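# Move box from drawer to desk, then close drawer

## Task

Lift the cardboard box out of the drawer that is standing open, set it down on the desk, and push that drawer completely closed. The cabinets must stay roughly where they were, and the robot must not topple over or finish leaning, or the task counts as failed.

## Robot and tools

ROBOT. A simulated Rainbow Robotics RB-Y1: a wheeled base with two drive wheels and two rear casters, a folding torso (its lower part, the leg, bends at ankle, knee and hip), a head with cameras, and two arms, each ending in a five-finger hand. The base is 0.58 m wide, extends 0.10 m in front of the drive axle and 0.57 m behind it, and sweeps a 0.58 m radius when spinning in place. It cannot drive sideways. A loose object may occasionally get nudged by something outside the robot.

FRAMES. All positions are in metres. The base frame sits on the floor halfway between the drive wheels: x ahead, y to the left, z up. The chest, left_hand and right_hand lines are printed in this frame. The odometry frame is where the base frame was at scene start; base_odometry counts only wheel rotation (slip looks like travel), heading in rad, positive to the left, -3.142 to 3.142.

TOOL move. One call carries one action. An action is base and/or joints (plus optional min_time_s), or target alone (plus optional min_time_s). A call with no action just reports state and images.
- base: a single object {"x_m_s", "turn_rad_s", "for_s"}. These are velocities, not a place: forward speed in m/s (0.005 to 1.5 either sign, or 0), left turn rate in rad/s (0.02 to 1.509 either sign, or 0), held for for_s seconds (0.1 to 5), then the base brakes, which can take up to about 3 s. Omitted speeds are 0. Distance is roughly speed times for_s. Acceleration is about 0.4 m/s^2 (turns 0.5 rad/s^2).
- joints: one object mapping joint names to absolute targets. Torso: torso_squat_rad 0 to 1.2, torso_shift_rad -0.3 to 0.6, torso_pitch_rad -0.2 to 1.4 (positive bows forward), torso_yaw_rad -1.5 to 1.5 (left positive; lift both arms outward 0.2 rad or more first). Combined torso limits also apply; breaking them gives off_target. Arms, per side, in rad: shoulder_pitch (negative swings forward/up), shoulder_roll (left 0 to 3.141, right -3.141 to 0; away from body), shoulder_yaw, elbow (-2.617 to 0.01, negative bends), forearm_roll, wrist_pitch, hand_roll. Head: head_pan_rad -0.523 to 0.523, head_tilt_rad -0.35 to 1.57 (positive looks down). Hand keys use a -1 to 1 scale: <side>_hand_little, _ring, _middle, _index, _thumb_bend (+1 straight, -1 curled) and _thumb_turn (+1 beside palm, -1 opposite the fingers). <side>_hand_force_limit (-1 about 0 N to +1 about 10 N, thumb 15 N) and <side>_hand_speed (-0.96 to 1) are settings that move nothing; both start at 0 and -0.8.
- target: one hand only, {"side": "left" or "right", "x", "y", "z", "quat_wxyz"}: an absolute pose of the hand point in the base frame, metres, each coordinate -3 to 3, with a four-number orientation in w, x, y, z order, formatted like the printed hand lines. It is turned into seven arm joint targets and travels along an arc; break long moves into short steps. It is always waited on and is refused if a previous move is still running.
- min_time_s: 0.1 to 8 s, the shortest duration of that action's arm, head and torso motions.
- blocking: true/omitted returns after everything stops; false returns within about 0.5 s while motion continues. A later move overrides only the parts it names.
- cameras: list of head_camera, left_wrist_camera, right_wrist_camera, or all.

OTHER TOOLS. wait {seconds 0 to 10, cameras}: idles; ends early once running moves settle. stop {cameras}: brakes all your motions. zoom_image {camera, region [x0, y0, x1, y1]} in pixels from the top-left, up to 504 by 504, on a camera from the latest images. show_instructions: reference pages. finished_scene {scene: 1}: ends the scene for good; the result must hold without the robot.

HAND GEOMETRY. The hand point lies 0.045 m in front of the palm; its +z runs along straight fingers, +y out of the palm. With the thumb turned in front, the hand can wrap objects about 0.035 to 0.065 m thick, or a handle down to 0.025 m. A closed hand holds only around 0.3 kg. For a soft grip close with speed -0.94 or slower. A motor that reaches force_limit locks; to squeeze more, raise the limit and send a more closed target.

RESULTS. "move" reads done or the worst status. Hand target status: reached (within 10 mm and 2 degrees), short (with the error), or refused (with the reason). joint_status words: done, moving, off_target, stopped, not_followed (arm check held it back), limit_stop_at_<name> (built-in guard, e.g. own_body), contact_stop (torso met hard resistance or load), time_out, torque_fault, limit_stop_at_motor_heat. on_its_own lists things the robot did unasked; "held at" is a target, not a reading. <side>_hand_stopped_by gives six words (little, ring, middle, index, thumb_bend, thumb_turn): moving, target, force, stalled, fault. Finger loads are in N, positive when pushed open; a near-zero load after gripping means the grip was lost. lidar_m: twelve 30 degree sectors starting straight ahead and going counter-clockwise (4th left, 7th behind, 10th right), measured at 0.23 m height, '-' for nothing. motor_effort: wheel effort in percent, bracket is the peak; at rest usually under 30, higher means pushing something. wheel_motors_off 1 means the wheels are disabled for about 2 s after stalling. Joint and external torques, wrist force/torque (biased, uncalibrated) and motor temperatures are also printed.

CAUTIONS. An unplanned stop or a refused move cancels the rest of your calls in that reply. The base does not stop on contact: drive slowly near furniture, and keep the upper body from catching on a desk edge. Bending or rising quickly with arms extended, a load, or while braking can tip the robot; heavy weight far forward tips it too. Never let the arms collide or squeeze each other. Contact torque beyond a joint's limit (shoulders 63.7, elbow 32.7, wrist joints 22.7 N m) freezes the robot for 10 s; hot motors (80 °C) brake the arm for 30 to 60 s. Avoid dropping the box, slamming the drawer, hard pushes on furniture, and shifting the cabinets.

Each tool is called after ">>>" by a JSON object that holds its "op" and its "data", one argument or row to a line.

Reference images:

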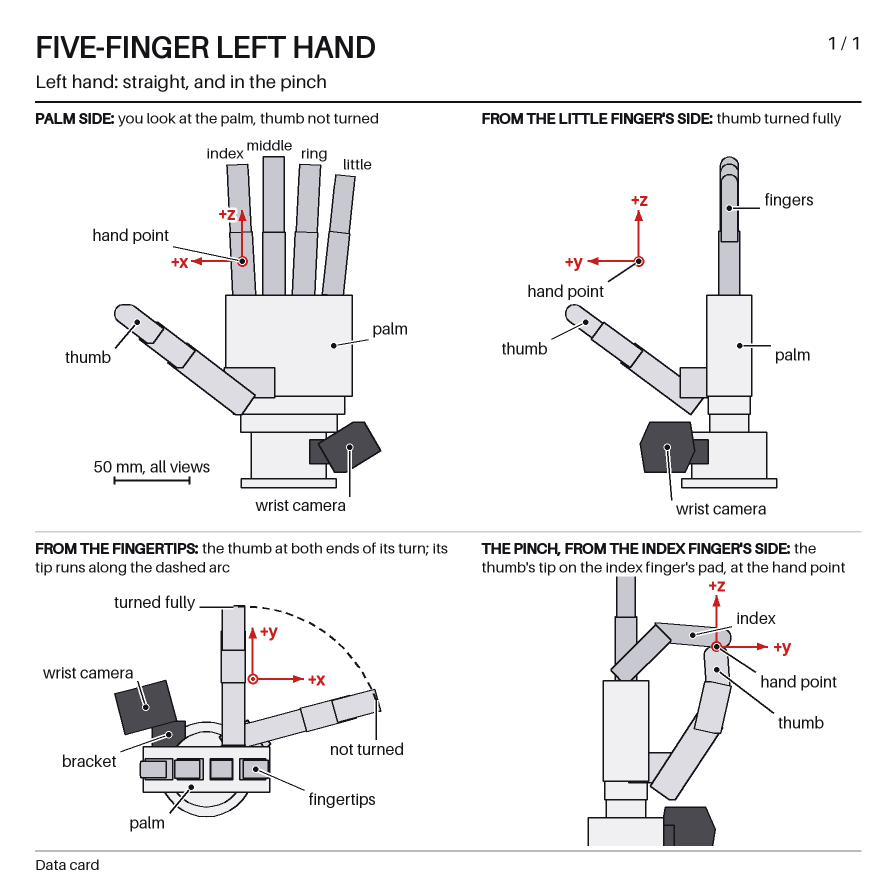

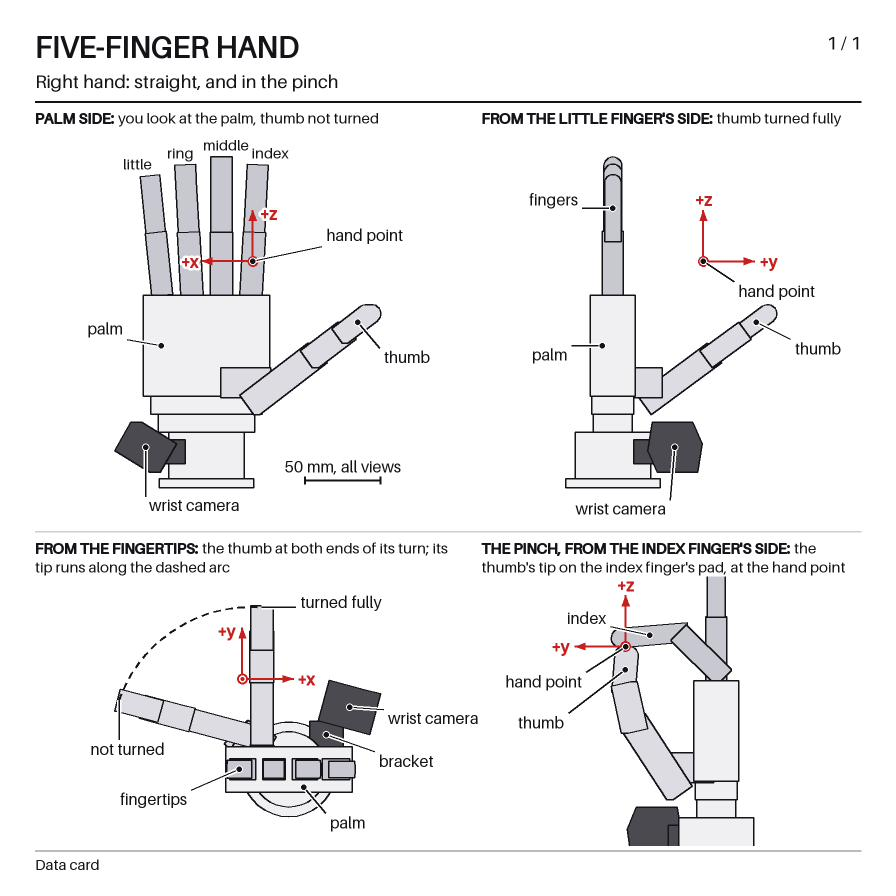

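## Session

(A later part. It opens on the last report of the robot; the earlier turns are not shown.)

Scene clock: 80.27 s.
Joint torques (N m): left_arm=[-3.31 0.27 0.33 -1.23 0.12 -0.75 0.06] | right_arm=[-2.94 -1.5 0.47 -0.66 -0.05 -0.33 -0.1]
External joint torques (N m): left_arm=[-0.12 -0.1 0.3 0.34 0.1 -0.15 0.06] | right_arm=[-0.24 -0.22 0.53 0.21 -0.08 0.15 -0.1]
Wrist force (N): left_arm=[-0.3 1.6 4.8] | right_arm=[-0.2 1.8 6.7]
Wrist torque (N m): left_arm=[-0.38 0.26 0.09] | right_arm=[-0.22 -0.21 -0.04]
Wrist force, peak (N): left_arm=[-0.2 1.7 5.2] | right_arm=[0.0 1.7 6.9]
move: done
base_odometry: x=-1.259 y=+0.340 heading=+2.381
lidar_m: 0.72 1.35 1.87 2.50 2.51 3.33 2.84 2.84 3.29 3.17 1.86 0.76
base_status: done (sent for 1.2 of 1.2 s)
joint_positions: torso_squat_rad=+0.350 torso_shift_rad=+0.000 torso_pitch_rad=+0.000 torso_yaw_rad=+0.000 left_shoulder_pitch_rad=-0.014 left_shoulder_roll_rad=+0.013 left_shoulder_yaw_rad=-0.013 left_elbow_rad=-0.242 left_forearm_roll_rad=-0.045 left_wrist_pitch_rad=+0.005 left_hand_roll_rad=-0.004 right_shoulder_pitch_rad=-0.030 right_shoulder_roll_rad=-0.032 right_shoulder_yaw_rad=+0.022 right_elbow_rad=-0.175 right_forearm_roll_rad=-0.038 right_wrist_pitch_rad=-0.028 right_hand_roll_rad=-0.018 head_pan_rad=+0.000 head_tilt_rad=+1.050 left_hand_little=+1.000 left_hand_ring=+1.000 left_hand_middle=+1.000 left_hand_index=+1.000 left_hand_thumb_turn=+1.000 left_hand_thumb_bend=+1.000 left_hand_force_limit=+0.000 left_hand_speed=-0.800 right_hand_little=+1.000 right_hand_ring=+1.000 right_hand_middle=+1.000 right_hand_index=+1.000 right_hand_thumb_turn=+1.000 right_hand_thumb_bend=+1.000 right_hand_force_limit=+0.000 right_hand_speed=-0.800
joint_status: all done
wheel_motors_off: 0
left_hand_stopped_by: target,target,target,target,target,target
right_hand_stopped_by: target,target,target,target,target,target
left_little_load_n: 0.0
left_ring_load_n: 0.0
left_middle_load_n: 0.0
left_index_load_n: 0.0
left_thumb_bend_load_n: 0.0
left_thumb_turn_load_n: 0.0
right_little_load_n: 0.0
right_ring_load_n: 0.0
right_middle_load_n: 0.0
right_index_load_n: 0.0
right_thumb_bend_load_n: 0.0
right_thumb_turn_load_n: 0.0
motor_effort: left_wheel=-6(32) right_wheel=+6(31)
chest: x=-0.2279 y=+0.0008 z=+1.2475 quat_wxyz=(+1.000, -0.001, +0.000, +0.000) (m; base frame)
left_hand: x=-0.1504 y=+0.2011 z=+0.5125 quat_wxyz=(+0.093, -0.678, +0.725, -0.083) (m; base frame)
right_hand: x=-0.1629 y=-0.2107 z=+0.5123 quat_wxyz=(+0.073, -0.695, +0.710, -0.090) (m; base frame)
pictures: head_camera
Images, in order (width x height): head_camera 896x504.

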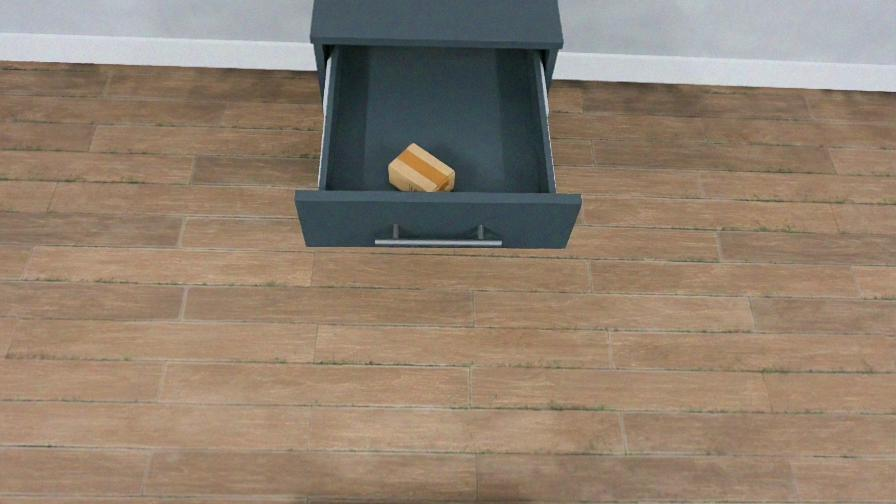

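>>> {"op": "move", "data": {
  "target": {"side": "left", "x": 0.15, "y": 0.28, "z": 0.85, "quat_wxyz": [0.2706, -0.6533, 0.6533, -0.2706]},
  "min_time_s": 2.5
}}

>>> {"op": "move", "data": {
  "target": {"side": "left", "x": 0.45, "y": 0.15, "z": 0.9, "quat_wxyz": [0.1464, -0.3536, 0.8536, -0.3536]},
  "min_time_s": 2,
  "cameras": ["head_camera", "left_wrist_camera"]
}}

Scene clock: 117.43 s.
Joint torques (N m): left_arm=[-6.69 8.03 5.84 -8.09 -0.46 -1.38 0.24] | right_arm=[-2.6 -1.3 -0.15 -0.73 0.03 -0.6 0.04]
External joint torques (N m): left_arm=[1.26 -0.68 -1.47 0.05 0.11 -0.08 0.24] | right_arm=[0.1 -0.01 -0.09 0.15 -0.01 -0.12 0.04]
Wrist force (N): left_arm=[-0.4 4.4 3.3] | right_arm=[-0.1 1.7 6.5]
Wrist torque (N m): left_arm=[-0.08 0.27 0.09] | right_arm=[-0.21 -0.22 -0.01]
Wrist force, peak (N): left_arm=[-0.3 5.1 3.1] | right_arm=[0.0 1.7 6.8]
move: done
base_odometry: x=-1.259 y=+0.340 heading=+2.381
lidar_m: 0.71 1.36 1.89 2.48 2.52 3.32 2.84 2.84 3.29 3.17 1.85 0.75
base_status: not commanded
joint_positions: torso_squat_rad=+0.350 torso_shift_rad=+0.000 torso_pitch_rad=+0.000 torso_yaw_rad=+0.000 left_shoulder_pitch_rad=+0.169 left_shoulder_roll_rad=+0.766 left_shoulder_yaw_rad=-0.309 left_elbow_rad=-2.004 left_forearm_roll_rad=+0.223 left_wrist_pitch_rad=+0.853 left_hand_roll_rad=+0.622 right_shoulder_pitch_rad=-0.030 right_shoulder_roll_rad=-0.032 right_shoulder_yaw_rad=+0.022 right_elbow_rad=-0.175 right_forearm_roll_rad=-0.038 right_wrist_pitch_rad=-0.028 right_hand_roll_rad=-0.018 head_pan_rad=+0.000 head_tilt_rad=+1.050 left_hand_little=+1.000 left_hand_ring=+1.000 left_hand_middle=+1.000 left_hand_index=+1.000 left_hand_thumb_turn=+1.000 left_hand_thumb_bend=+1.000 left_hand_force_limit=+0.000 left_hand_speed=-0.800 right_hand_little=+1.000 right_hand_ring=+1.000 right_hand_middle=+1.000 right_hand_index=+1.000 right_hand_thumb_turn=+1.000 right_hand_thumb_bend=+1.000 right_hand_force_limit=+0.000 right_hand_speed=-0.800
joint_status: all done
wheel_motors_off: 0
left_hand_stopped_by: target,target,target,target,target,target
right_hand_stopped_by: target,target,target,target,target,target
left_little_load_n: 0.0
left_ring_load_n: 0.0
left_middle_load_n: 0.0
left_index_load_n: 0.0
left_thumb_bend_load_n: 0.0
left_thumb_turn_load_n: -0.5
right_little_load_n: 0.0
right_ring_load_n: 0.0
right_middle_load_n: 0.0
right_index_load_n: 0.0
right_thumb_bend_load_n: -0.5
right_thumb_turn_load_n: 0.0
motor_effort: left_wheel=-6(8) right_wheel=+6(7)
chest: x=-0.2280 y=+0.0008 z=+1.2475 quat_wxyz=(+1.000, -0.001, +0.000, +0.000) (m; base frame)
left_hand: x=+0.1498 y=+0.2801 z=+0.8508 quat_wxyz=(+0.273, -0.653, +0.653, -0.272) (m; base frame)
left_hand_status: reached (checked arc, planned for 2.5 s): 1 mm and 0.3 deg off.
right_hand: x=-0.1629 y=-0.2107 z=+0.5123 quat_wxyz=(+0.073, -0.695, +0.710, -0.090) (m; base frame)
pictures: none

Scene clock: 119.77 s.
Joint torques (N m): left_arm=[-22.5 7.45 1.03 -6.77 0.09 -1.29 -0.01] | right_arm=[-2.62 -1.13 -0.31 -0.75 0.05 -0.31 0.12]
External joint torques (N m): left_arm=[2.42 -0.35 -0.99 1.22 -0.29 -0.01 -0.01] | right_arm=[0.07 0.16 -0.25 0.12 0.02 0.17 0.12]
Wrist force (N): left_arm=[1.4 4.8 2.4] | right_arm=[-0.5 1.8 6.7]
Wrist torque (N m): left_arm=[-0.02 0.08 0.04] | right_arm=[-0.21 -0.18 -0.04]
Wrist force, peak (N): left_arm=[0.2 5.4 3.4] | right_arm=[-0.2 1.9 6.8]
move: short
base_odometry: x=-1.259 y=+0.340 heading=+2.381
lidar_m: 0.71 1.36 1.88 2.48 2.50 3.32 2.83 2.83 3.29 3.17 1.86 0.76
base_status: not commanded
joint_positions: torso_squat_rad=+0.350 torso_shift_rad=+0.000 torso_pitch_rad=+0.000 torso_yaw_rad=+0.000 left_shoulder_pitch_rad=-1.032 left_shoulder_roll_rad=+0.246 left_shoulder_yaw_rad=-0.354 left_elbow_rad=-0.267 left_forearm_roll_rad=+1.376 left_wrist_pitch_rad=+0.287 left_hand_roll_rad=-1.212 right_shoulder_pitch_rad=-0.030 right_shoulder_roll_rad=-0.032 right_shoulder_yaw_rad=+0.022 right_elbow_rad=-0.175 right_forearm_roll_rad=-0.038 right_wrist_pitch_rad=-0.028 right_hand_roll_rad=-0.018 head_pan_rad=+0.000 head_tilt_rad=+1.050 left_hand_little=+1.000 left_hand_ring=+1.000 left_hand_middle=+1.000 left_hand_index=+1.000 left_hand_thumb_turn=+1.000 left_hand_thumb_bend=+1.000 left_hand_force_limit=+0.000 left_hand_speed=-0.800 right_hand_little=+1.000 right_hand_ring=+1.000 right_hand_middle=+1.000 right_hand_index=+1.000 right_hand_thumb_turn=+1.000 right_hand_thumb_bend=+1.000 right_hand_force_limit=+0.000 right_hand_speed=-0.800
joint_status: all done
wheel_motors_off: 0
left_hand_stopped_by: target,target,target,target,target,target
right_hand_stopped_by: target,target,target,target,target,target
left_little_load_n: 0.0
left_ring_load_n: 0.0
left_middle_load_n: 0.0
left_index_load_n: 0.0
left_thumb_bend_load_n: 0.0
left_thumb_turn_load_n: 0.0
right_little_load_n: 0.0
right_ring_load_n: 0.0
right_middle_load_n: 0.0
right_index_load_n: 0.0
right_thumb_bend_load_n: 0.0
right_thumb_turn_load_n: 0.0
motor_effort: left_wheel=-6(7) right_wheel=+7(7)
chest: x=-0.2280 y=+0.0008 z=+1.2475 quat_wxyz=(+1.000, -0.001, +0.000, +0.000) (m; base frame)
left_hand: x=+0.4488 y=+0.1498 z=+0.9012 quat_wxyz=(+0.360, -0.374, +0.783, -0.343) (m; base frame)
left_hand_status: short (checked arc, as near as the solve gets, planned for 2.0 s): 2 mm and 25.9 deg off. The place is met; only the turn is off.
right_hand: x=-0.1629 y=-0.2107 z=+0.5123 quat_wxyz=(+0.073, -0.695, +0.710, -0.090) (m; base frame)
pictures: head_camera, left_wrist_camera
Images, in order (width x height): head_camera 896x504, left_wrist_camera 504x504.

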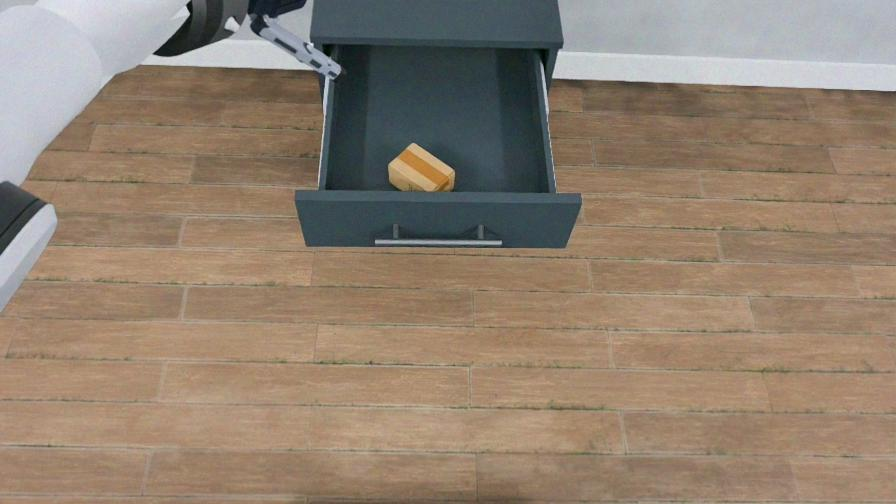

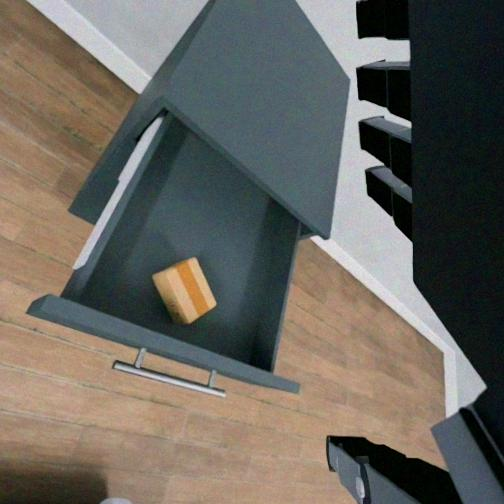

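>>> {"op": "move", "data": {
  "joints": {"torso_squat_rad": 0.7, "torso_pitch_rad": 0.35, "head_tilt_rad": 0.8},
  "min_time_s": 2.5,
  "cameras": ["head_camera", "left_wrist_camera"]
}}

Scene clock: 138.90 s.
Joint torques (N m): left_arm=[9.35 1.45 -4.32 11.52 -3.06 3.38 -1.03] | right_arm=[6.57 -0.83 0.05 2.7 -0.09 0.23 -0.03]
External joint torques (N m): left_arm=[29.14 -4.75 -5.98 18.07 -3.39 4.25 -1.03] | right_arm=[0.34 0.29 0.22 0.2 -0.07 0.04 -0.03]
External joint torques when the fault began: left_arm=[55.46 -11.86 -9.79 34.15 -6.04 9.8 -1.77]
Wrist force (N): left_arm=[-7.6 -34.0 -37.7] | right_arm=[-0.1 -0.1 6.7]
Wrist torque (N m): left_arm=[1.03 0.67 -0.46] | right_arm=[-0.33 -0.24 -0.07]
Wrist force, peak (N): left_arm=[-14.2 -60.4 -88.2] | right_arm=[-0.2 0.3 7.2]
move: done
TORQUE FAULT: left_elbow_rad reached its load limit. The robot stopped for 10 seconds, dropped its targets and accepts commands again. The stop added 9.4 s to the call.
base_odometry: x=-1.259 y=+0.340 heading=+2.381
lidar_m: 0.71 1.37 1.87 2.49 2.50 3.33 2.83 2.86 3.28 3.17 1.88 0.77
base_status: not commanded
joint_positions: torso_squat_rad=+0.696 torso_shift_rad=-0.003 torso_pitch_rad=+0.336 torso_yaw_rad=+0.001 left_shoulder_pitch_rad=-1.049 left_shoulder_roll_rad=+0.250 left_shoulder_yaw_rad=-0.351 left_elbow_rad=-0.278 left_forearm_roll_rad=+1.378 left_wrist_pitch_rad=+0.284 left_hand_roll_rad=-1.211 right_shoulder_pitch_rad=-0.030 right_shoulder_roll_rad=-0.032 right_shoulder_yaw_rad=+0.022 right_elbow_rad=-0.175 right_forearm_roll_rad=-0.038 right_wrist_pitch_rad=-0.028 right_hand_roll_rad=-0.018 head_pan_rad=+0.000 head_tilt_rad=+0.803 left_hand_little=+1.000 left_hand_ring=+1.000 left_hand_middle=+1.000 left_hand_index=+1.000 left_hand_thumb_turn=+1.000 left_hand_thumb_bend=+1.000 left_hand_force_limit=+0.000 left_hand_speed=-0.800 right_hand_little=+1.000 right_hand_ring=+1.000 right_hand_middle=+1.000 right_hand_index=+1.000 right_hand_thumb_turn=+1.000 right_hand_thumb_bend=+1.000 right_hand_force_limit=+0.000 right_hand_speed=-0.800
joint_status: all done
wheel_motors_off: 0
left_hand_stopped_by: target,target,target,target,target,target
right_hand_stopped_by: target,target,target,target,target,target
left_little_load_n: 0.0
left_ring_load_n: 0.5
left_middle_load_n: 0.0
left_index_load_n: 0.0
left_thumb_bend_load_n: 0.0
left_thumb_turn_load_n: -0.5
right_little_load_n: 0.0
right_ring_load_n: 0.0
right_middle_load_n: 0.0
right_index_load_n: 0.0
right_thumb_bend_load_n: 0.0
right_thumb_turn_load_n: 0.0
motor_effort: left_wheel=-5(23) right_wheel=+5(19)
chest: x=-0.1277 y=+0.0005 z=+1.1096 quat_wxyz=(+0.986, +0.000, +0.167, +0.000) (m; base frame)
left_hand: x=+0.4112 y=+0.1455 z=+0.5712 quat_wxyz=(+0.233, -0.422, +0.828, -0.284) (m; base frame)
right_hand: x=-0.3087 y=-0.2106 z=+0.3940 quat_wxyz=(-0.047, -0.700, +0.712, +0.028) (m; base frame)
pictures: head_camera, left_wrist_camera
Images, in order (width x height): head_camera 896x504, left_wrist_camera 504x504.

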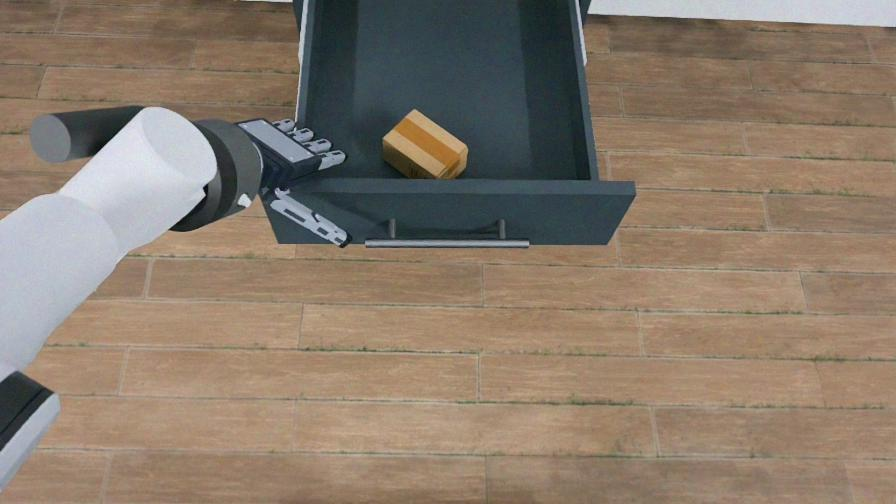

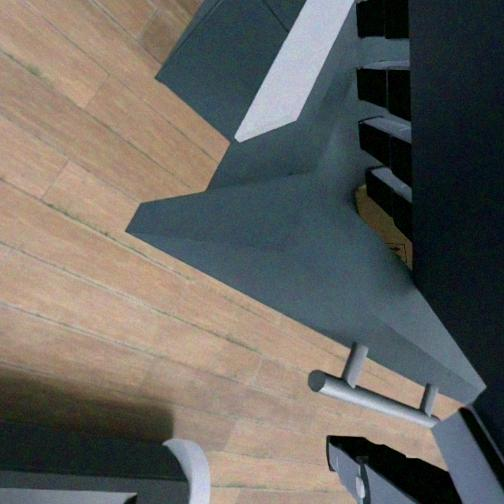

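>>> {"op": "move", "data": {
  "joints": {"torso_squat_rad": 0.5, "torso_pitch_rad": 0.15, "head_tilt_rad": 0.9},
  "min_time_s": 1.5,
  "cameras": ["head_camera", "left_wrist_camera"]
}}

Scene clock: 144.27 s.
Joint torques (N m): left_arm=[-19.6 6.5 0.58 -6.33 0.31 -0.87 -0.36] | right_arm=[1.76 -1.52 -0.23 1.08 0 -0.09 0.06]
External joint torques (N m): left_arm=[3.36 -0.7 -1.32 1.12 -0.05 0.24 -0.35] | right_arm=[0.46 -0.29 -0.12 0.45 -0.01 0.1 0.06]
Wrist force (N): left_arm=[1.0 4.2 2.5] | right_arm=[0.0 1.0 6.6]
Wrist torque (N m): left_arm=[-0.12 0.13 0.09] | right_arm=[-0.26 -0.24 -0.04]
Wrist force, peak (N): left_arm=[-7.8 -34.7 -37.9] | right_arm=[-0.1 0.1 7.1]
move: done
base_odometry: x=-1.259 y=+0.340 heading=+2.381
lidar_m: 0.71 1.35 1.87 2.48 2.52 3.34 2.84 2.84 3.28 3.16 1.86 0.75
base_status: not commanded
joint_positions: torso_squat_rad=+0.500 torso_shift_rad=-0.003 torso_pitch_rad=+0.150 torso_yaw_rad=+0.000 left_shoulder_pitch_rad=-1.042 left_shoulder_roll_rad=+0.249 left_shoulder_yaw_rad=-0.352 left_elbow_rad=-0.273 left_forearm_roll_rad=+1.377 left_wrist_pitch_rad=+0.285 left_hand_roll_rad=-1.212 right_shoulder_pitch_rad=-0.030 right_shoulder_roll_rad=-0.032 right_shoulder_yaw_rad=+0.022 right_elbow_rad=-0.175 right_forearm_roll_rad=-0.038 right_wrist_pitch_rad=-0.028 right_hand_roll_rad=-0.018 head_pan_rad=+0.000 head_tilt_rad=+0.900 left_hand_little=+1.000 left_hand_ring=+1.000 left_hand_middle=+1.000 left_hand_index=+1.000 left_hand_thumb_turn=+1.000 left_hand_thumb_bend=+1.000 left_hand_force_limit=+0.000 left_hand_speed=-0.800 right_hand_little=+1.000 right_hand_ring=+1.000 right_hand_middle=+1.000 right_hand_index=+1.000 right_hand_thumb_turn=+1.000 right_hand_thumb_bend=+1.000 right_hand_force_limit=+0.000 right_hand_speed=-0.800
joint_status: all done
wheel_motors_off: 0
left_hand_stopped_by: target,target,target,target,target,target
right_hand_stopped_by: target,target,target,target,target,target
left_little_load_n: 0.0
left_ring_load_n: 0.0
left_middle_load_n: -0.5
left_index_load_n: 0.0
left_thumb_bend_load_n: 0.0
left_thumb_turn_load_n: 0.0
right_little_load_n: 0.0
right_ring_load_n: 0.0
right_middle_load_n: 0.0
right_index_load_n: 0.0
right_thumb_bend_load_n: 0.0
right_thumb_turn_load_n: 0.0
motor_effort: left_wheel=-5(7) right_wheel=+6(6)
chest: x=-0.1834 y=+0.0007 z=+1.2008 quat_wxyz=(+0.997, -0.001, +0.075, +0.000) (m; base frame)
left_hand: x=+0.4414 y=+0.1476 z=+0.7659 quat_wxyz=(+0.306, -0.396, +0.805, -0.319) (m; base frame)
right_hand: x=-0.2287 y=-0.2107 z=+0.4641 quat_wxyz=(+0.019, -0.700, +0.713, -0.038) (m; base frame)
pictures: head_camera, left_wrist_camera
Images, in order (width x height): head_camera 896x504, left_wrist_camera 504x504.

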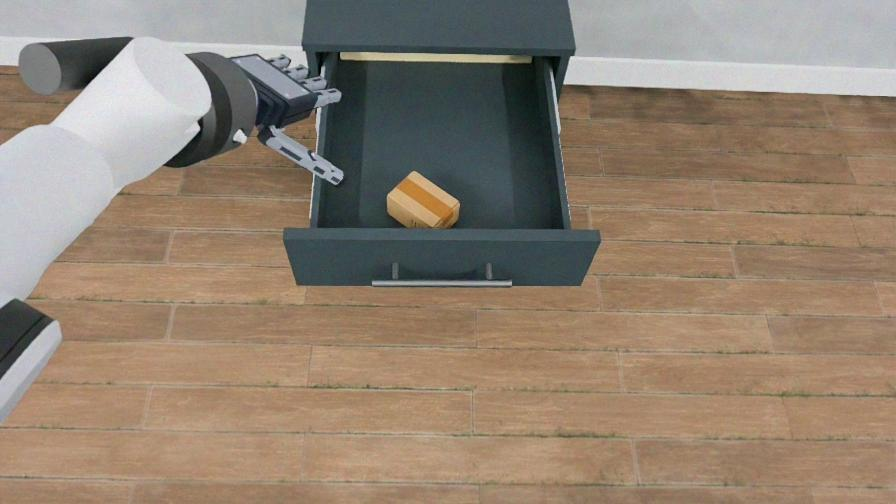

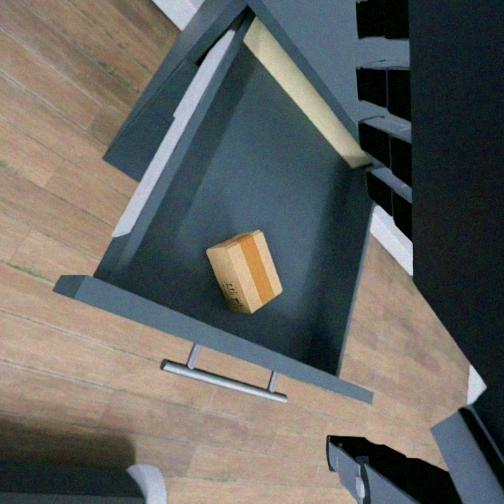

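>>> {"op": "zoom_image", "data": {
  "camera": "head_camera",
  "region": [340, 140, 520, 260]
}}

>>> {"op": "zoom_image", "data": {
  "camera": "left_wrist_camera",
  "region": [80, 200, 320, 420]
}}

Scaled by 2.800 from the camera's 896x504 image, which has a finer 1280x720 frame.

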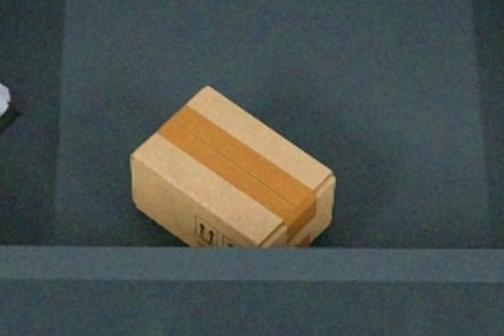

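Scaled by 2.100 from the camera's 504x504 image, which has a finer 720x720 frame.

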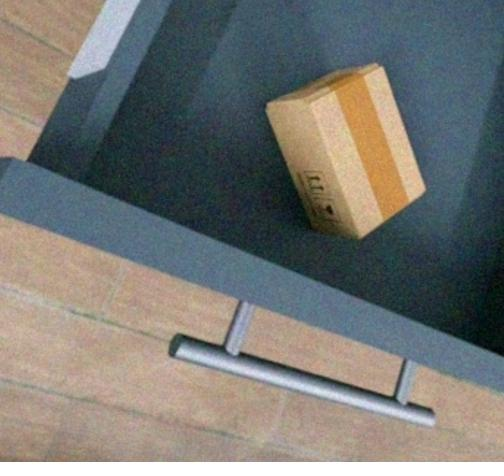

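>>> {"op": "move", "data": {
  "joints": {"left_shoulder_pitch_rad": -0.3, "left_shoulder_roll_rad": 0.5, "left_shoulder_yaw_rad": 0.0, "left_elbow_rad": -2.2, "left_forearm_roll_rad": 0.0, "left_wrist_pitch_rad": 0.6, "left_hand_roll_rad": 0.0},
  "min_time_s": 2.5
}}

>>> {"op": "move", "data": {
  "joints": {"torso_squat_rad": 0.8, "torso_pitch_rad": 0.6, "head_tilt_rad": 0.65},
  "min_time_s": 2.5,
  "cameras": ["head_camera", "left_wrist_camera"]
}}

Scene clock: 255.97 s.
Joint torques (N m): left_arm=[-11.2 6.94 5.11 -8.11 -0.26 -1.59 0.09] | right_arm=[1.55 -1.11 -0.11 0.8 -0.03 -0.24 -0.09]
External joint torques (N m): left_arm=[1.53 0.11 -0.44 0.11 0.24 0.27 0.1] | right_arm=[0.25 0.12 0 0.17 -0.04 -0.05 -0.09]
Wrist force (N): left_arm=[2.7 4.3 -1.7] | right_arm=[-0.1 0.9 6.8]
Wrist torque (N m): left_arm=[0.13 -0.18 0.27] | right_arm=[-0.28 -0.23 -0.04]
Wrist force, peak (N): left_arm=[2.8 5.1 -2.2] | right_arm=[-0.1 1.2 7.0]
move: done
base_odometry: x=-1.259 y=+0.340 heading=+2.381
lidar_m: 0.72 1.35 1.88 2.49 2.52 3.34 2.84 2.84 3.29 3.16 1.85 0.76
base_status: not commanded
joint_positions: torso_squat_rad=+0.500 torso_shift_rad=-0.003 torso_pitch_rad=+0.150 torso_yaw_rad=+0.000 left_shoulder_pitch_rad=-0.300 left_shoulder_roll_rad=+0.500 left_shoulder_yaw_rad=+0.000 left_elbow_rad=-2.200 left_forearm_roll_rad=+0.000 left_wrist_pitch_rad=+0.600 left_hand_roll_rad=+0.000 right_shoulder_pitch_rad=-0.030 right_shoulder_roll_rad=-0.032 right_shoulder_yaw_rad=+0.022 right_elbow_rad=-0.175 right_forearm_roll_rad=-0.038 right_wrist_pitch_rad=-0.028 right_hand_roll_rad=-0.018 head_pan_rad=+0.000 head_tilt_rad=+0.900 left_hand_little=+1.000 left_hand_ring=+1.000 left_hand_middle=+1.000 left_hand_index=+1.000 left_hand_thumb_turn=+1.000 left_hand_thumb_bend=+1.000 left_hand_force_limit=+0.000 left_hand_speed=-0.800 right_hand_little=+1.000 right_hand_ring=+1.000 right_hand_middle=+1.000 right_hand_index=+1.000 right_hand_thumb_turn=+1.000 right_hand_thumb_bend=+1.000 right_hand_force_limit=+0.000 right_hand_speed=-0.800
joint_status: all done
wheel_motors_off: 0
left_hand_stopped_by: target,target,target,target,target,target
right_hand_stopped_by: target,target,target,target,target,target
left_little_load_n: 0.0
left_ring_load_n: 0.0
left_middle_load_n: 0.0
left_index_load_n: 0.0
left_thumb_bend_load_n: 0.0
left_thumb_turn_load_n: 0.0
right_little_load_n: 0.0
right_ring_load_n: 0.0
right_middle_load_n: 0.0
right_index_load_n: 0.0
right_thumb_bend_load_n: 0.0
right_thumb_turn_load_n: 0.0
motor_effort: left_wheel=-4(7) right_wheel=+6(6)
chest: x=-0.1834 y=+0.0007 z=+1.2008 quat_wxyz=(+0.997, -0.001, +0.075, +0.000) (m; base frame)
left_hand: x=+0.3881 y=+0.2338 z=+1.1596 quat_wxyz=(+0.631, -0.298, +0.576, -0.425) (m; base frame)
right_hand: x=-0.2287 y=-0.2107 z=+0.4641 quat_wxyz=(+0.019, -0.700, +0.713, -0.038) (m; base frame)
pictures: none

Scene clock: 258.77 s.
Joint torques (N m): left_arm=[-4.87 5.81 4.3 -9.26 -0.16 -1.72 0.15] | right_arm=[13.01 -1.03 -0.15 5.32 -0.18 0.58 -0.09]
External joint torques (N m): left_arm=[1.34 -0.18 -0.59 0.71 0.24 0.17 0.16] | right_arm=[0.21 -0.12 0.08 0.36 -0.1 -0.11 -0.09]
Wrist force (N): left_arm=[2.3 4.5 0.8] | right_arm=[-0.2 -1.6 6.5]
Wrist torque (N m): left_arm=[0.01 -0.04 0.23] | right_arm=[-0.42 -0.21 -0.13]
Wrist force, peak (N): left_arm=[2.7 5.1 -2.1] | right_arm=[0.0 0.4 7.1]
move: done
base_odometry: x=-1.259 y=+0.340 heading=+2.381
lidar_m: 0.71 1.35 1.87 2.48 2.50 3.32 2.84 2.85 3.30 3.17 1.86 0.77
base_status: not commanded
joint_positions: torso_squat_rad=+0.800 torso_shift_rad=-0.002 torso_pitch_rad=+0.600 torso_yaw_rad=+0.000 left_shoulder_pitch_rad=-0.300 left_shoulder_roll_rad=+0.500 left_shoulder_yaw_rad=+0.000 left_elbow_rad=-2.200 left_forearm_roll_rad=+0.000 left_wrist_pitch_rad=+0.600 left_hand_roll_rad=+0.000 right_shoulder_pitch_rad=-0.030 right_shoulder_roll_rad=-0.032 right_shoulder_yaw_rad=+0.022 right_elbow_rad=-0.175 right_forearm_roll_rad=-0.038 right_wrist_pitch_rad=-0.028 right_hand_roll_rad=-0.018 head_pan_rad=+0.000 head_tilt_rad=+0.650 left_hand_little=+1.000 left_hand_ring=+1.000 left_hand_middle=+1.000 left_hand_index=+1.000 left_hand_thumb_turn=+1.000 left_hand_thumb_bend=+1.000 left_hand_force_limit=+0.000 left_hand_speed=-0.800 right_hand_little=+1.000 right_hand_ring=+1.000 right_hand_middle=+1.000 right_hand_index=+1.000 right_hand_thumb_turn=+1.000 right_hand_thumb_bend=+1.000 right_hand_force_limit=+0.000 right_hand_speed=-0.800
joint_status: all done
wheel_motors_off: 0
left_hand_stopped_by: target,target,target,target,target,target
right_hand_stopped_by: target,target,target,target,target,target
left_little_load_n: 0.0
left_ring_load_n: 0.0
left_middle_load_n: 0.0
left_index_load_n: 0.0
left_thumb_bend_load_n: 0.0
left_thumb_turn_load_n: 0.0
right_little_load_n: 0.0
right_ring_load_n: 0.5
right_middle_load_n: 0.0
right_index_load_n: 0.0
right_thumb_bend_load_n: -0.5
right_thumb_turn_load_n: 0.0
motor_effort: left_wheel=-4(6) right_wheel=+5(7)
chest: x=-0.0545 y=+0.0006 z=+1.0236 quat_wxyz=(+0.955, -0.001, +0.295, +0.000) (m; base frame)
left_hand: x=+0.4421 y=+0.2335 z=+0.7379 quat_wxyz=(+0.486, -0.386, +0.703, -0.348) (m; base frame)
right_hand: x=-0.4158 y=-0.2107 z=+0.3800 quat_wxyz=(-0.140, -0.690, +0.699, +0.119) (m; base frame)
pictures: head_camera, left_wrist_camera
Images, in order (width x height): head_camera 896x504, left_wrist_camera 504x504.

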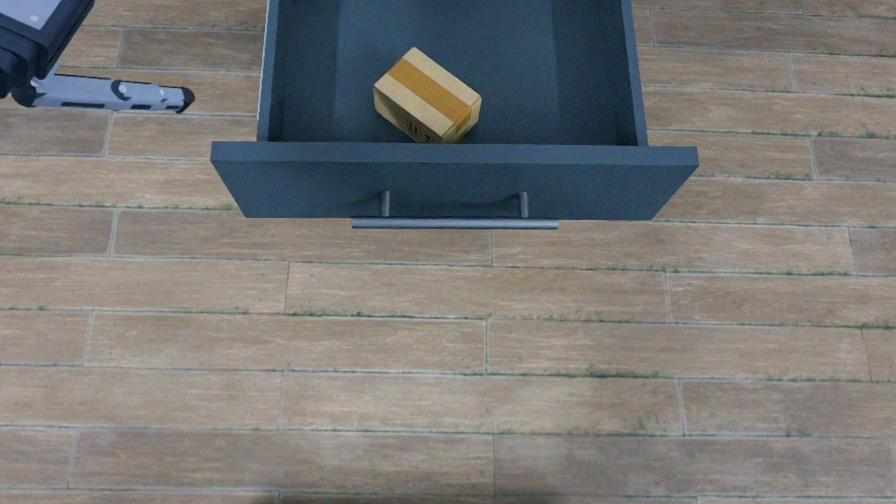

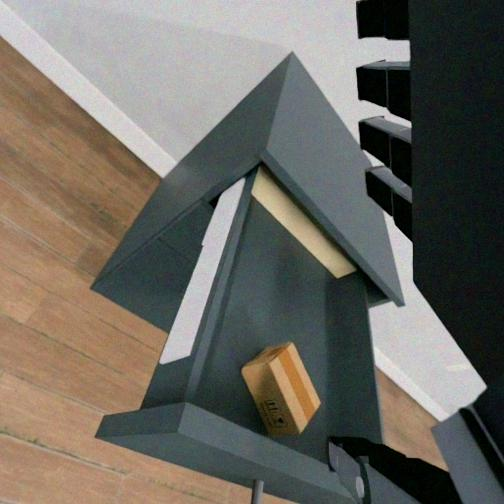

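>>> {"op": "move", "data": {
  "base": {"x_m_s": 0.1, "for_s": 1.2},
  "joints": {"head_tilt_rad": 0.6}
}}

>>> {"op": "move", "data": {
  "target": {"side": "left", "x": 0.39, "y": 0.03, "z": 0.74, "quat_wxyz": [0.1612, -0.3892, 0.8385, -0.3473]},
  "min_time_s": 3,
  "cameras": ["head_camera", "left_wrist_camera"]
}}

Scene clock: 264.77 s.
Joint torques (N m): left_arm=[-5.22 6.27 4.32 -9.4 -0.12 -1.7 0.16] | right_arm=[13.53 -0.19 0.37 5.15 0.03 0.72 0.19]
External joint torques (N m): left_arm=[0.99 0.28 -0.57 0.57 0.29 0.18 0.17] | right_arm=[0.73 0.73 0.6 0.19 0.1 0.03 0.19]
Wrist force (N): left_arm=[2.1 4.5 0.3] | right_arm=[-0.3 -1.7 6.4]
Wrist torque (N m): left_arm=[0.03 -0.06 0.22] | right_arm=[-0.45 -0.19 -0.12]
Wrist force, peak (N): left_arm=[2.7 5.1 0.8] | right_arm=[-0.2 -1.8 6.6]
move: done
base_odometry: x=-1.346 y=+0.423 heading=+2.381
lidar_m: 0.59 0.63 1.72 2.46 2.57 3.47 2.95 2.97 3.29 3.18 1.69 0.63
base_status: done (sent for 1.2 of 1.2 s)
joint_positions: torso_squat_rad=+0.800 torso_shift_rad=-0.002 torso_pitch_rad=+0.600 torso_yaw_rad=+0.000 left_shoulder_pitch_rad=-0.300 left_shoulder_roll_rad=+0.500 left_shoulder_yaw_rad=+0.000 left_elbow_rad=-2.200 left_forearm_roll_rad=+0.000 left_wrist_pitch_rad=+0.600 left_hand_roll_rad=+0.000 right_shoulder_pitch_rad=-0.030 right_shoulder_roll_rad=-0.032 right_shoulder_yaw_rad=+0.022 right_elbow_rad=-0.175 right_forearm_roll_rad=-0.038 right_wrist_pitch_rad=-0.028 right_hand_roll_rad=-0.018 head_pan_rad=+0.000 head_tilt_rad=+0.600 left_hand_little=+1.000 left_hand_ring=+1.000 left_hand_middle=+1.000 left_hand_index=+1.000 left_hand_thumb_turn=+1.000 left_hand_thumb_bend=+1.000 left_hand_force_limit=+0.000 left_hand_speed=-0.800 right_hand_little=+1.000 right_hand_ring=+1.000 right_hand_middle=+1.000 right_hand_index=+1.000 right_hand_thumb_turn=+1.000 right_hand_thumb_bend=+1.000 right_hand_force_limit=+0.000 right_hand_speed=-0.800
joint_status: all done
wheel_motors_off: 0
left_hand_stopped_by: target,target,target,target,target,target
right_hand_stopped_by: target,target,target,target,target,target
left_little_load_n: 0.0
left_ring_load_n: 0.0
left_middle_load_n: 0.0
left_index_load_n: -0.5
left_thumb_bend_load_n: 0.0
left_thumb_turn_load_n: 0.0
right_little_load_n: 0.0
right_ring_load_n: 0.0
right_middle_load_n: 0.0
right_index_load_n: 0.0
right_thumb_bend_load_n: 0.0
right_thumb_turn_load_n: 0.0
motor_effort: left_wheel=-3(16) right_wheel=+4(23)
chest: x=-0.0545 y=+0.0006 z=+1.0236 quat_wxyz=(+0.955, -0.001, +0.296, +0.000) (m; base frame)
left_hand: x=+0.4421 y=+0.2336 z=+0.7379 quat_wxyz=(+0.486, -0.386, +0.703, -0.348) (m; base frame)
right_hand: x=-0.4158 y=-0.2107 z=+0.3800 quat_wxyz=(-0.140, -0.691, +0.699, +0.119) (m; base frame)
pictures: none

Scene clock: 268.10 s.
Joint torques (N m): left_arm=[-15.55 5.13 4.73 -6.39 0.08 -1.33 0.57] | right_arm=[13.77 -0.59 -0.09 4.99 -0.13 0.57 -0.1]
External joint torques (N m): left_arm=[-0.73 0.93 -1.33 1.52 0.17 0.24 0.56] | right_arm=[0.98 0.32 0.14 0.04 -0.05 -0.12 -0.1]
Wrist force (N): left_arm=[0.1 3.6 2.7] | right_arm=[-0.3 -1.6 6.6]
Wrist torque (N m): left_arm=[-0.20 0.10 0.15] | right_arm=[-0.44 -0.20 -0.13]
Wrist force, peak (N): left_arm=[2.1 4.9 0.6] | right_arm=[-0.2 -1.6 6.7]
move: done
base_odometry: x=-1.346 y=+0.423 heading=+2.381
lidar_m: 0.59 0.62 1.71 2.47 2.55 3.46 2.95 2.98 3.29 3.17 1.69 0.64
base_status: not commanded
joint_positions: torso_squat_rad=+0.800 torso_shift_rad=-0.002 torso_pitch_rad=+0.600 torso_yaw_rad=+0.000 left_shoulder_pitch_rad=-0.944 left_shoulder_roll_rad=+0.544 left_shoulder_yaw_rad=-0.278 left_elbow_rad=-2.053 left_forearm_roll_rad=+0.563 left_wrist_pitch_rad=+1.352 left_hand_roll_rad=+0.113 right_shoulder_pitch_rad=-0.030 right_shoulder_roll_rad=-0.032 right_shoulder_yaw_rad=+0.022 right_elbow_rad=-0.175 right_forearm_roll_rad=-0.038 right_wrist_pitch_rad=-0.028 right_hand_roll_rad=-0.018 head_pan_rad=+0.000 head_tilt_rad=+0.600 left_hand_little=+1.000 left_hand_ring=+1.000 left_hand_middle=+1.000 left_hand_index=+1.000 left_hand_thumb_turn=+1.000 left_hand_thumb_bend=+1.000 left_hand_force_limit=+0.000 left_hand_speed=-0.800 right_hand_little=+1.000 right_hand_ring=+1.000 right_hand_middle=+1.000 right_hand_index=+1.000 right_hand_thumb_turn=+1.000 right_hand_thumb_bend=+1.000 right_hand_force_limit=+0.000 right_hand_speed=-0.800
joint_status: all done
wheel_motors_off: 0
left_hand_stopped_by: target,target,target,target,target,target
right_hand_stopped_by: target,target,target,target,target,target
left_little_load_n: 0.0
left_ring_load_n: 0.0
left_middle_load_n: 0.0
left_index_load_n: 0.0
left_thumb_bend_load_n: 0.0
left_thumb_turn_load_n: 0.0
right_little_load_n: 0.0
right_ring_load_n: 0.0
right_middle_load_n: 0.0
right_index_load_n: -0.5
right_thumb_bend_load_n: 0.0
right_thumb_turn_load_n: 0.0
motor_effort: left_wheel=-4(6) right_wheel=+4(4)
chest: x=-0.0545 y=+0.0006 z=+1.0236 quat_wxyz=(+0.955, -0.001, +0.295, +0.000) (m; base frame)
left_hand: x=+0.3898 y=+0.0300 z=+0.7403 quat_wxyz=(+0.161, -0.389, +0.838, -0.348) (m; base frame)
left_hand_status: reached (checked arc, planned for 3.0 s): 0 mm and 0.1 deg off.
right_hand: x=-0.4158 y=-0.2107 z=+0.3800 quat_wxyz=(-0.140, -0.691, +0.699, +0.119) (m; base frame)
pictures: head_camera, left_wrist_camera
Images, in order (width x height): head_camera 896x504, left_wrist_camera 504x504.

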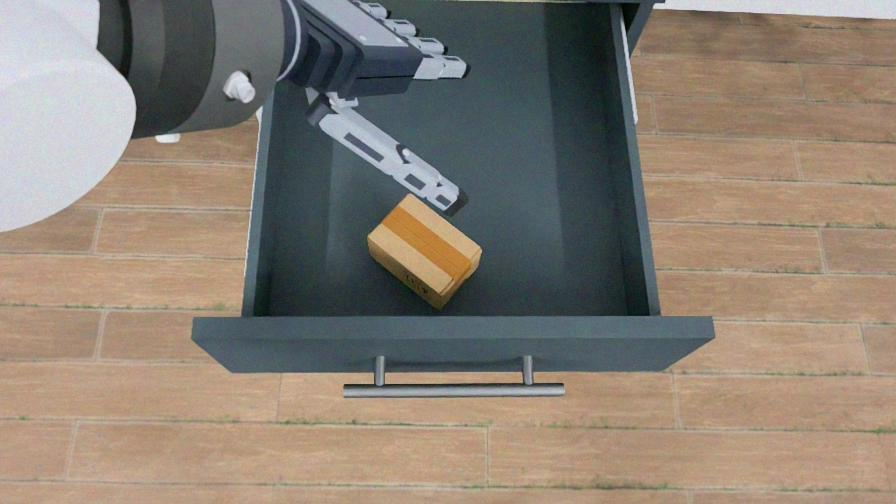

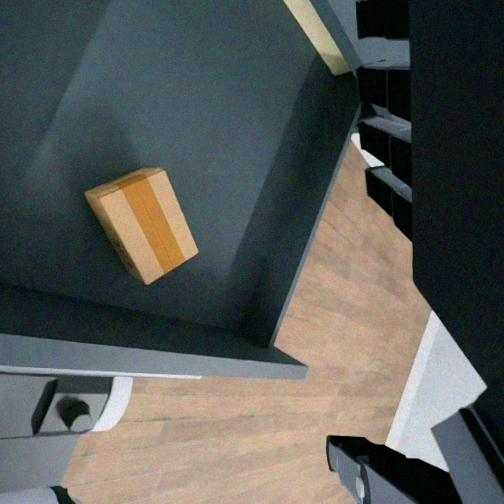

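>>> {"op": "move", "data": {
  "joints": {"left_hand_thumb_turn": -1, "left_hand_speed": 0.0}
}}

>>> {"op": "move", "data": {
  "target": {"side": "left", "x": 0.383, "y": -0.002, "z": 0.66, "quat_wxyz": [0.1612, -0.3892, 0.8385, -0.3473]},
  "min_time_s": 2,
  "cameras": ["head_camera", "left_wrist_camera"]
}}

>>> {"op": "zoom_image", "data": {
  "camera": "head_camera",
  "region": [300, 80, 600, 340]
}}

Scene clock: 354.37 s.
Joint torques (N m): left_arm=[-16.43 4.94 4.31 -6.34 0.1 -1.25 0.42] | right_arm=[14.07 -0.71 -0.58 5.06 -0.13 0.72 0.04]
External joint torques (N m): left_arm=[-1.6 0.72 -1.74 1.57 0.21 0.32 0.43] | right_arm=[1.27 0.2 -0.35 0.1 -0.06 0.03 0.03]
Wrist force (N): left_arm=[-0.2 3.8 2.9] | right_arm=[-0.2 -1.8 6.5]
Wrist torque (N m): left_arm=[-0.16 0.18 0.14] | right_arm=[-0.46 -0.21 -0.13]
Wrist force, peak (N): left_arm=[-0.4 4.2 3.0] | right_arm=[-0.3 -1.8 6.7]
move: done
base_odometry: x=-1.346 y=+0.423 heading=+2.381
lidar_m: 0.59 0.62 1.71 2.47 2.55 3.43 2.94 2.97 3.29 3.18 1.69 0.63
base_status: not commanded
joint_positions: torso_squat_rad=+0.800 torso_shift_rad=-0.002 torso_pitch_rad=+0.600 torso_yaw_rad=+0.000 left_shoulder_pitch_rad=-0.944 left_shoulder_roll_rad=+0.544 left_shoulder_yaw_rad=-0.278 left_elbow_rad=-2.053 left_forearm_roll_rad=+0.563 left_wrist_pitch_rad=+1.352 left_hand_roll_rad=+0.113 right_shoulder_pitch_rad=-0.030 right_shoulder_roll_rad=-0.032 right_shoulder_yaw_rad=+0.022 right_elbow_rad=-0.175 right_forearm_roll_rad=-0.038 right_wrist_pitch_rad=-0.028 right_hand_roll_rad=-0.018 head_pan_rad=+0.000 head_tilt_rad=+0.600 left_hand_little=+1.000 left_hand_ring=+1.000 left_hand_middle=+1.000 left_hand_index=+1.000 left_hand_thumb_turn=-1.000 left_hand_thumb_bend=+1.000 left_hand_force_limit=+0.000 left_hand_speed=+0.000 right_hand_little=+1.000 right_hand_ring=+1.000 right_hand_middle=+1.000 right_hand_index=+1.000 right_hand_thumb_turn=+1.000 right_hand_thumb_bend=+1.000 right_hand_force_limit=+0.000 right_hand_speed=-0.800
joint_status: all done
wheel_motors_off: 0
left_hand_stopped_by: target,target,target,target,target,target
right_hand_stopped_by: target,target,target,target,target,target
left_little_load_n: 0.0
left_ring_load_n: 0.0
left_middle_load_n: 0.0
left_index_load_n: 0.0
left_thumb_bend_load_n: 0.0
left_thumb_turn_load_n: 0.0
right_little_load_n: 0.0
right_ring_load_n: 0.0
right_middle_load_n: 0.0
right_index_load_n: 0.0
right_thumb_bend_load_n: 0.0
right_thumb_turn_load_n: 0.0
motor_effort: left_wheel=-3(5) right_wheel=+4(4)
chest: x=-0.0545 y=+0.0006 z=+1.0236 quat_wxyz=(+0.955, -0.001, +0.295, +0.000) (m; base frame)
left_hand: x=+0.3898 y=+0.0300 z=+0.7403 quat_wxyz=(+0.161, -0.389, +0.838, -0.348) (m; base frame)
right_hand: x=-0.4158 y=-0.2107 z=+0.3800 quat_wxyz=(-0.140, -0.691, +0.699, +0.119) (m; base frame)
pictures: none

Scene clock: 356.70 s.
Joint torques (N m): left_arm=[-11.57 1.33 3.7 -7.88 -0.21 -1.98 -0.38] | right_arm=[13.73 -1.2 -0.18 5.2 -0.02 0.71 0.09]
External joint torques (N m): left_arm=[2.55 -0.56 -1.32 1.48 -0.17 -0.41 -0.37] | right_arm=[0.94 -0.28 0.05 0.24 0.06 0.01 0.09]
Wrist force (N): left_arm=[-0.2 3.8 3.0] | right_arm=[-0.2 -1.9 6.4]
Wrist torque (N m): left_arm=[-0.17 0.23 -0.02] | right_arm=[-0.47 -0.20 -0.13]
Wrist force, peak (N): left_arm=[-0.4 4.3 3.0] | right_arm=[-0.3 -1.8 6.7]
move: done
base_odometry: x=-1.346 y=+0.423 heading=+2.381
lidar_m: 0.59 0.62 1.71 2.46 2.55 3.45 2.95 2.96 3.30 3.16 1.70 0.63
base_status: not commanded
joint_positions: torso_squat_rad=+0.800 torso_shift_rad=-0.002 torso_pitch_rad=+0.600 torso_yaw_rad=+0.000 left_shoulder_pitch_rad=-0.859 left_shoulder_roll_rad=+0.434 left_shoulder_yaw_rad=-0.401 left_elbow_rad=-1.873 left_forearm_roll_rad=+0.402 left_wrist_pitch_rad=+1.121 left_hand_roll_rad=+0.073 right_shoulder_pitch_rad=-0.030 right_shoulder_roll_rad=-0.032 right_shoulder_yaw_rad=+0.022 right_elbow_rad=-0.175 right_forearm_roll_rad=-0.038 right_wrist_pitch_rad=-0.028 right_hand_roll_rad=-0.018 head_pan_rad=+0.000 head_tilt_rad=+0.600 left_hand_little=+1.000 left_hand_ring=+1.000 left_hand_middle=+1.000 left_hand_index=+1.000 left_hand_thumb_turn=-1.000 left_hand_thumb_bend=+1.000 left_hand_force_limit=+0.000 left_hand_speed=+0.000 right_hand_little=+1.000 right_hand_ring=+1.000 right_hand_middle=+1.000 right_hand_index=+1.000 right_hand_thumb_turn=+1.000 right_hand_thumb_bend=+1.000 right_hand_force_limit=+0.000 right_hand_speed=-0.800
joint_status: all done
wheel_motors_off: 0
left_hand_stopped_by: target,target,target,target,target,target
right_hand_stopped_by: target,target,target,target,target,target
left_little_load_n: 0.0
left_ring_load_n: 0.0
left_middle_load_n: 0.0
left_index_load_n: 0.0
left_thumb_bend_load_n: 0.0
left_thumb_turn_load_n: 0.0
right_little_load_n: 0.0
right_ring_load_n: 0.0
right_middle_load_n: 0.0
right_index_load_n: 0.0
right_thumb_bend_load_n: 0.0
right_thumb_turn_load_n: 0.0
motor_effort: left_wheel=-2(5) right_wheel=+4(4)
chest: x=-0.0545 y=+0.0006 z=+1.0236 quat_wxyz=(+0.955, -0.001, +0.295, +0.000) (m; base frame)
left_hand: x=+0.3831 y=-0.0019 z=+0.6605 quat_wxyz=(+0.161, -0.389, +0.838, -0.347) (m; base frame)
left_hand_status: reached (checked arc, planned for 2.0 s): 1 mm and 0.1 deg off.
right_hand: x=-0.4158 y=-0.2107 z=+0.3800 quat_wxyz=(-0.140, -0.691, +0.699, +0.119) (m; base frame)
pictures: head_camera, left_wrist_camera
Images, in order (width x height): head_camera 896x504, left_wrist_camera 504x504.

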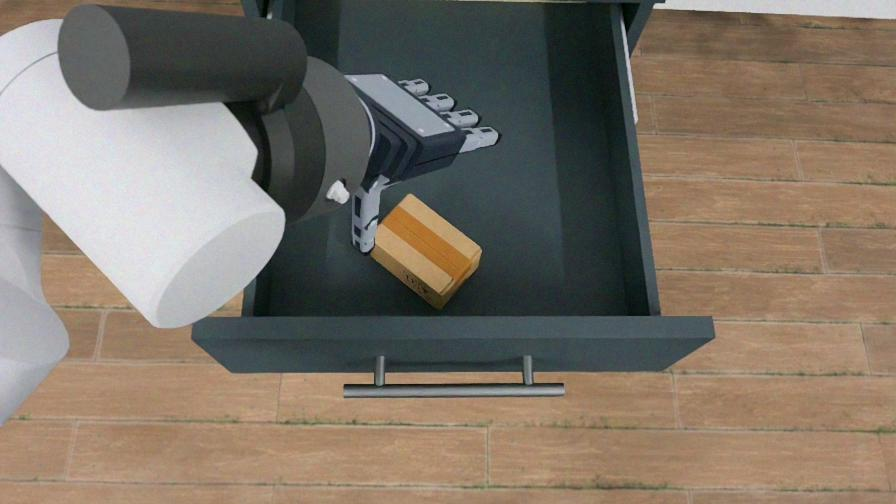

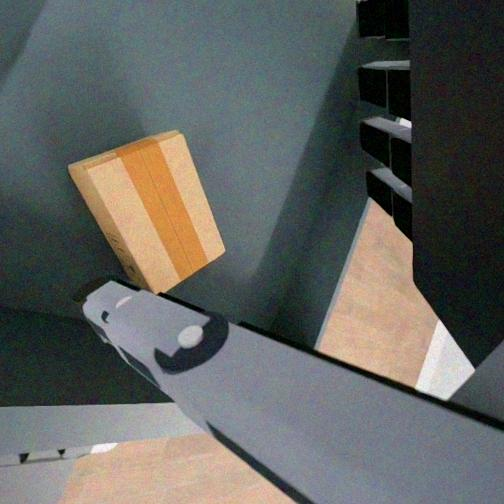

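Scaled by 1.680 from the camera's 896x504 image, which has a finer 1280x720 frame.

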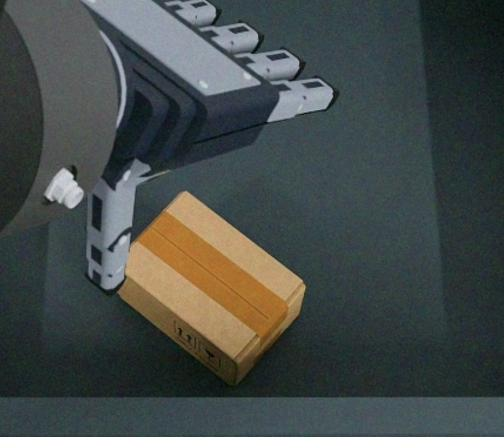

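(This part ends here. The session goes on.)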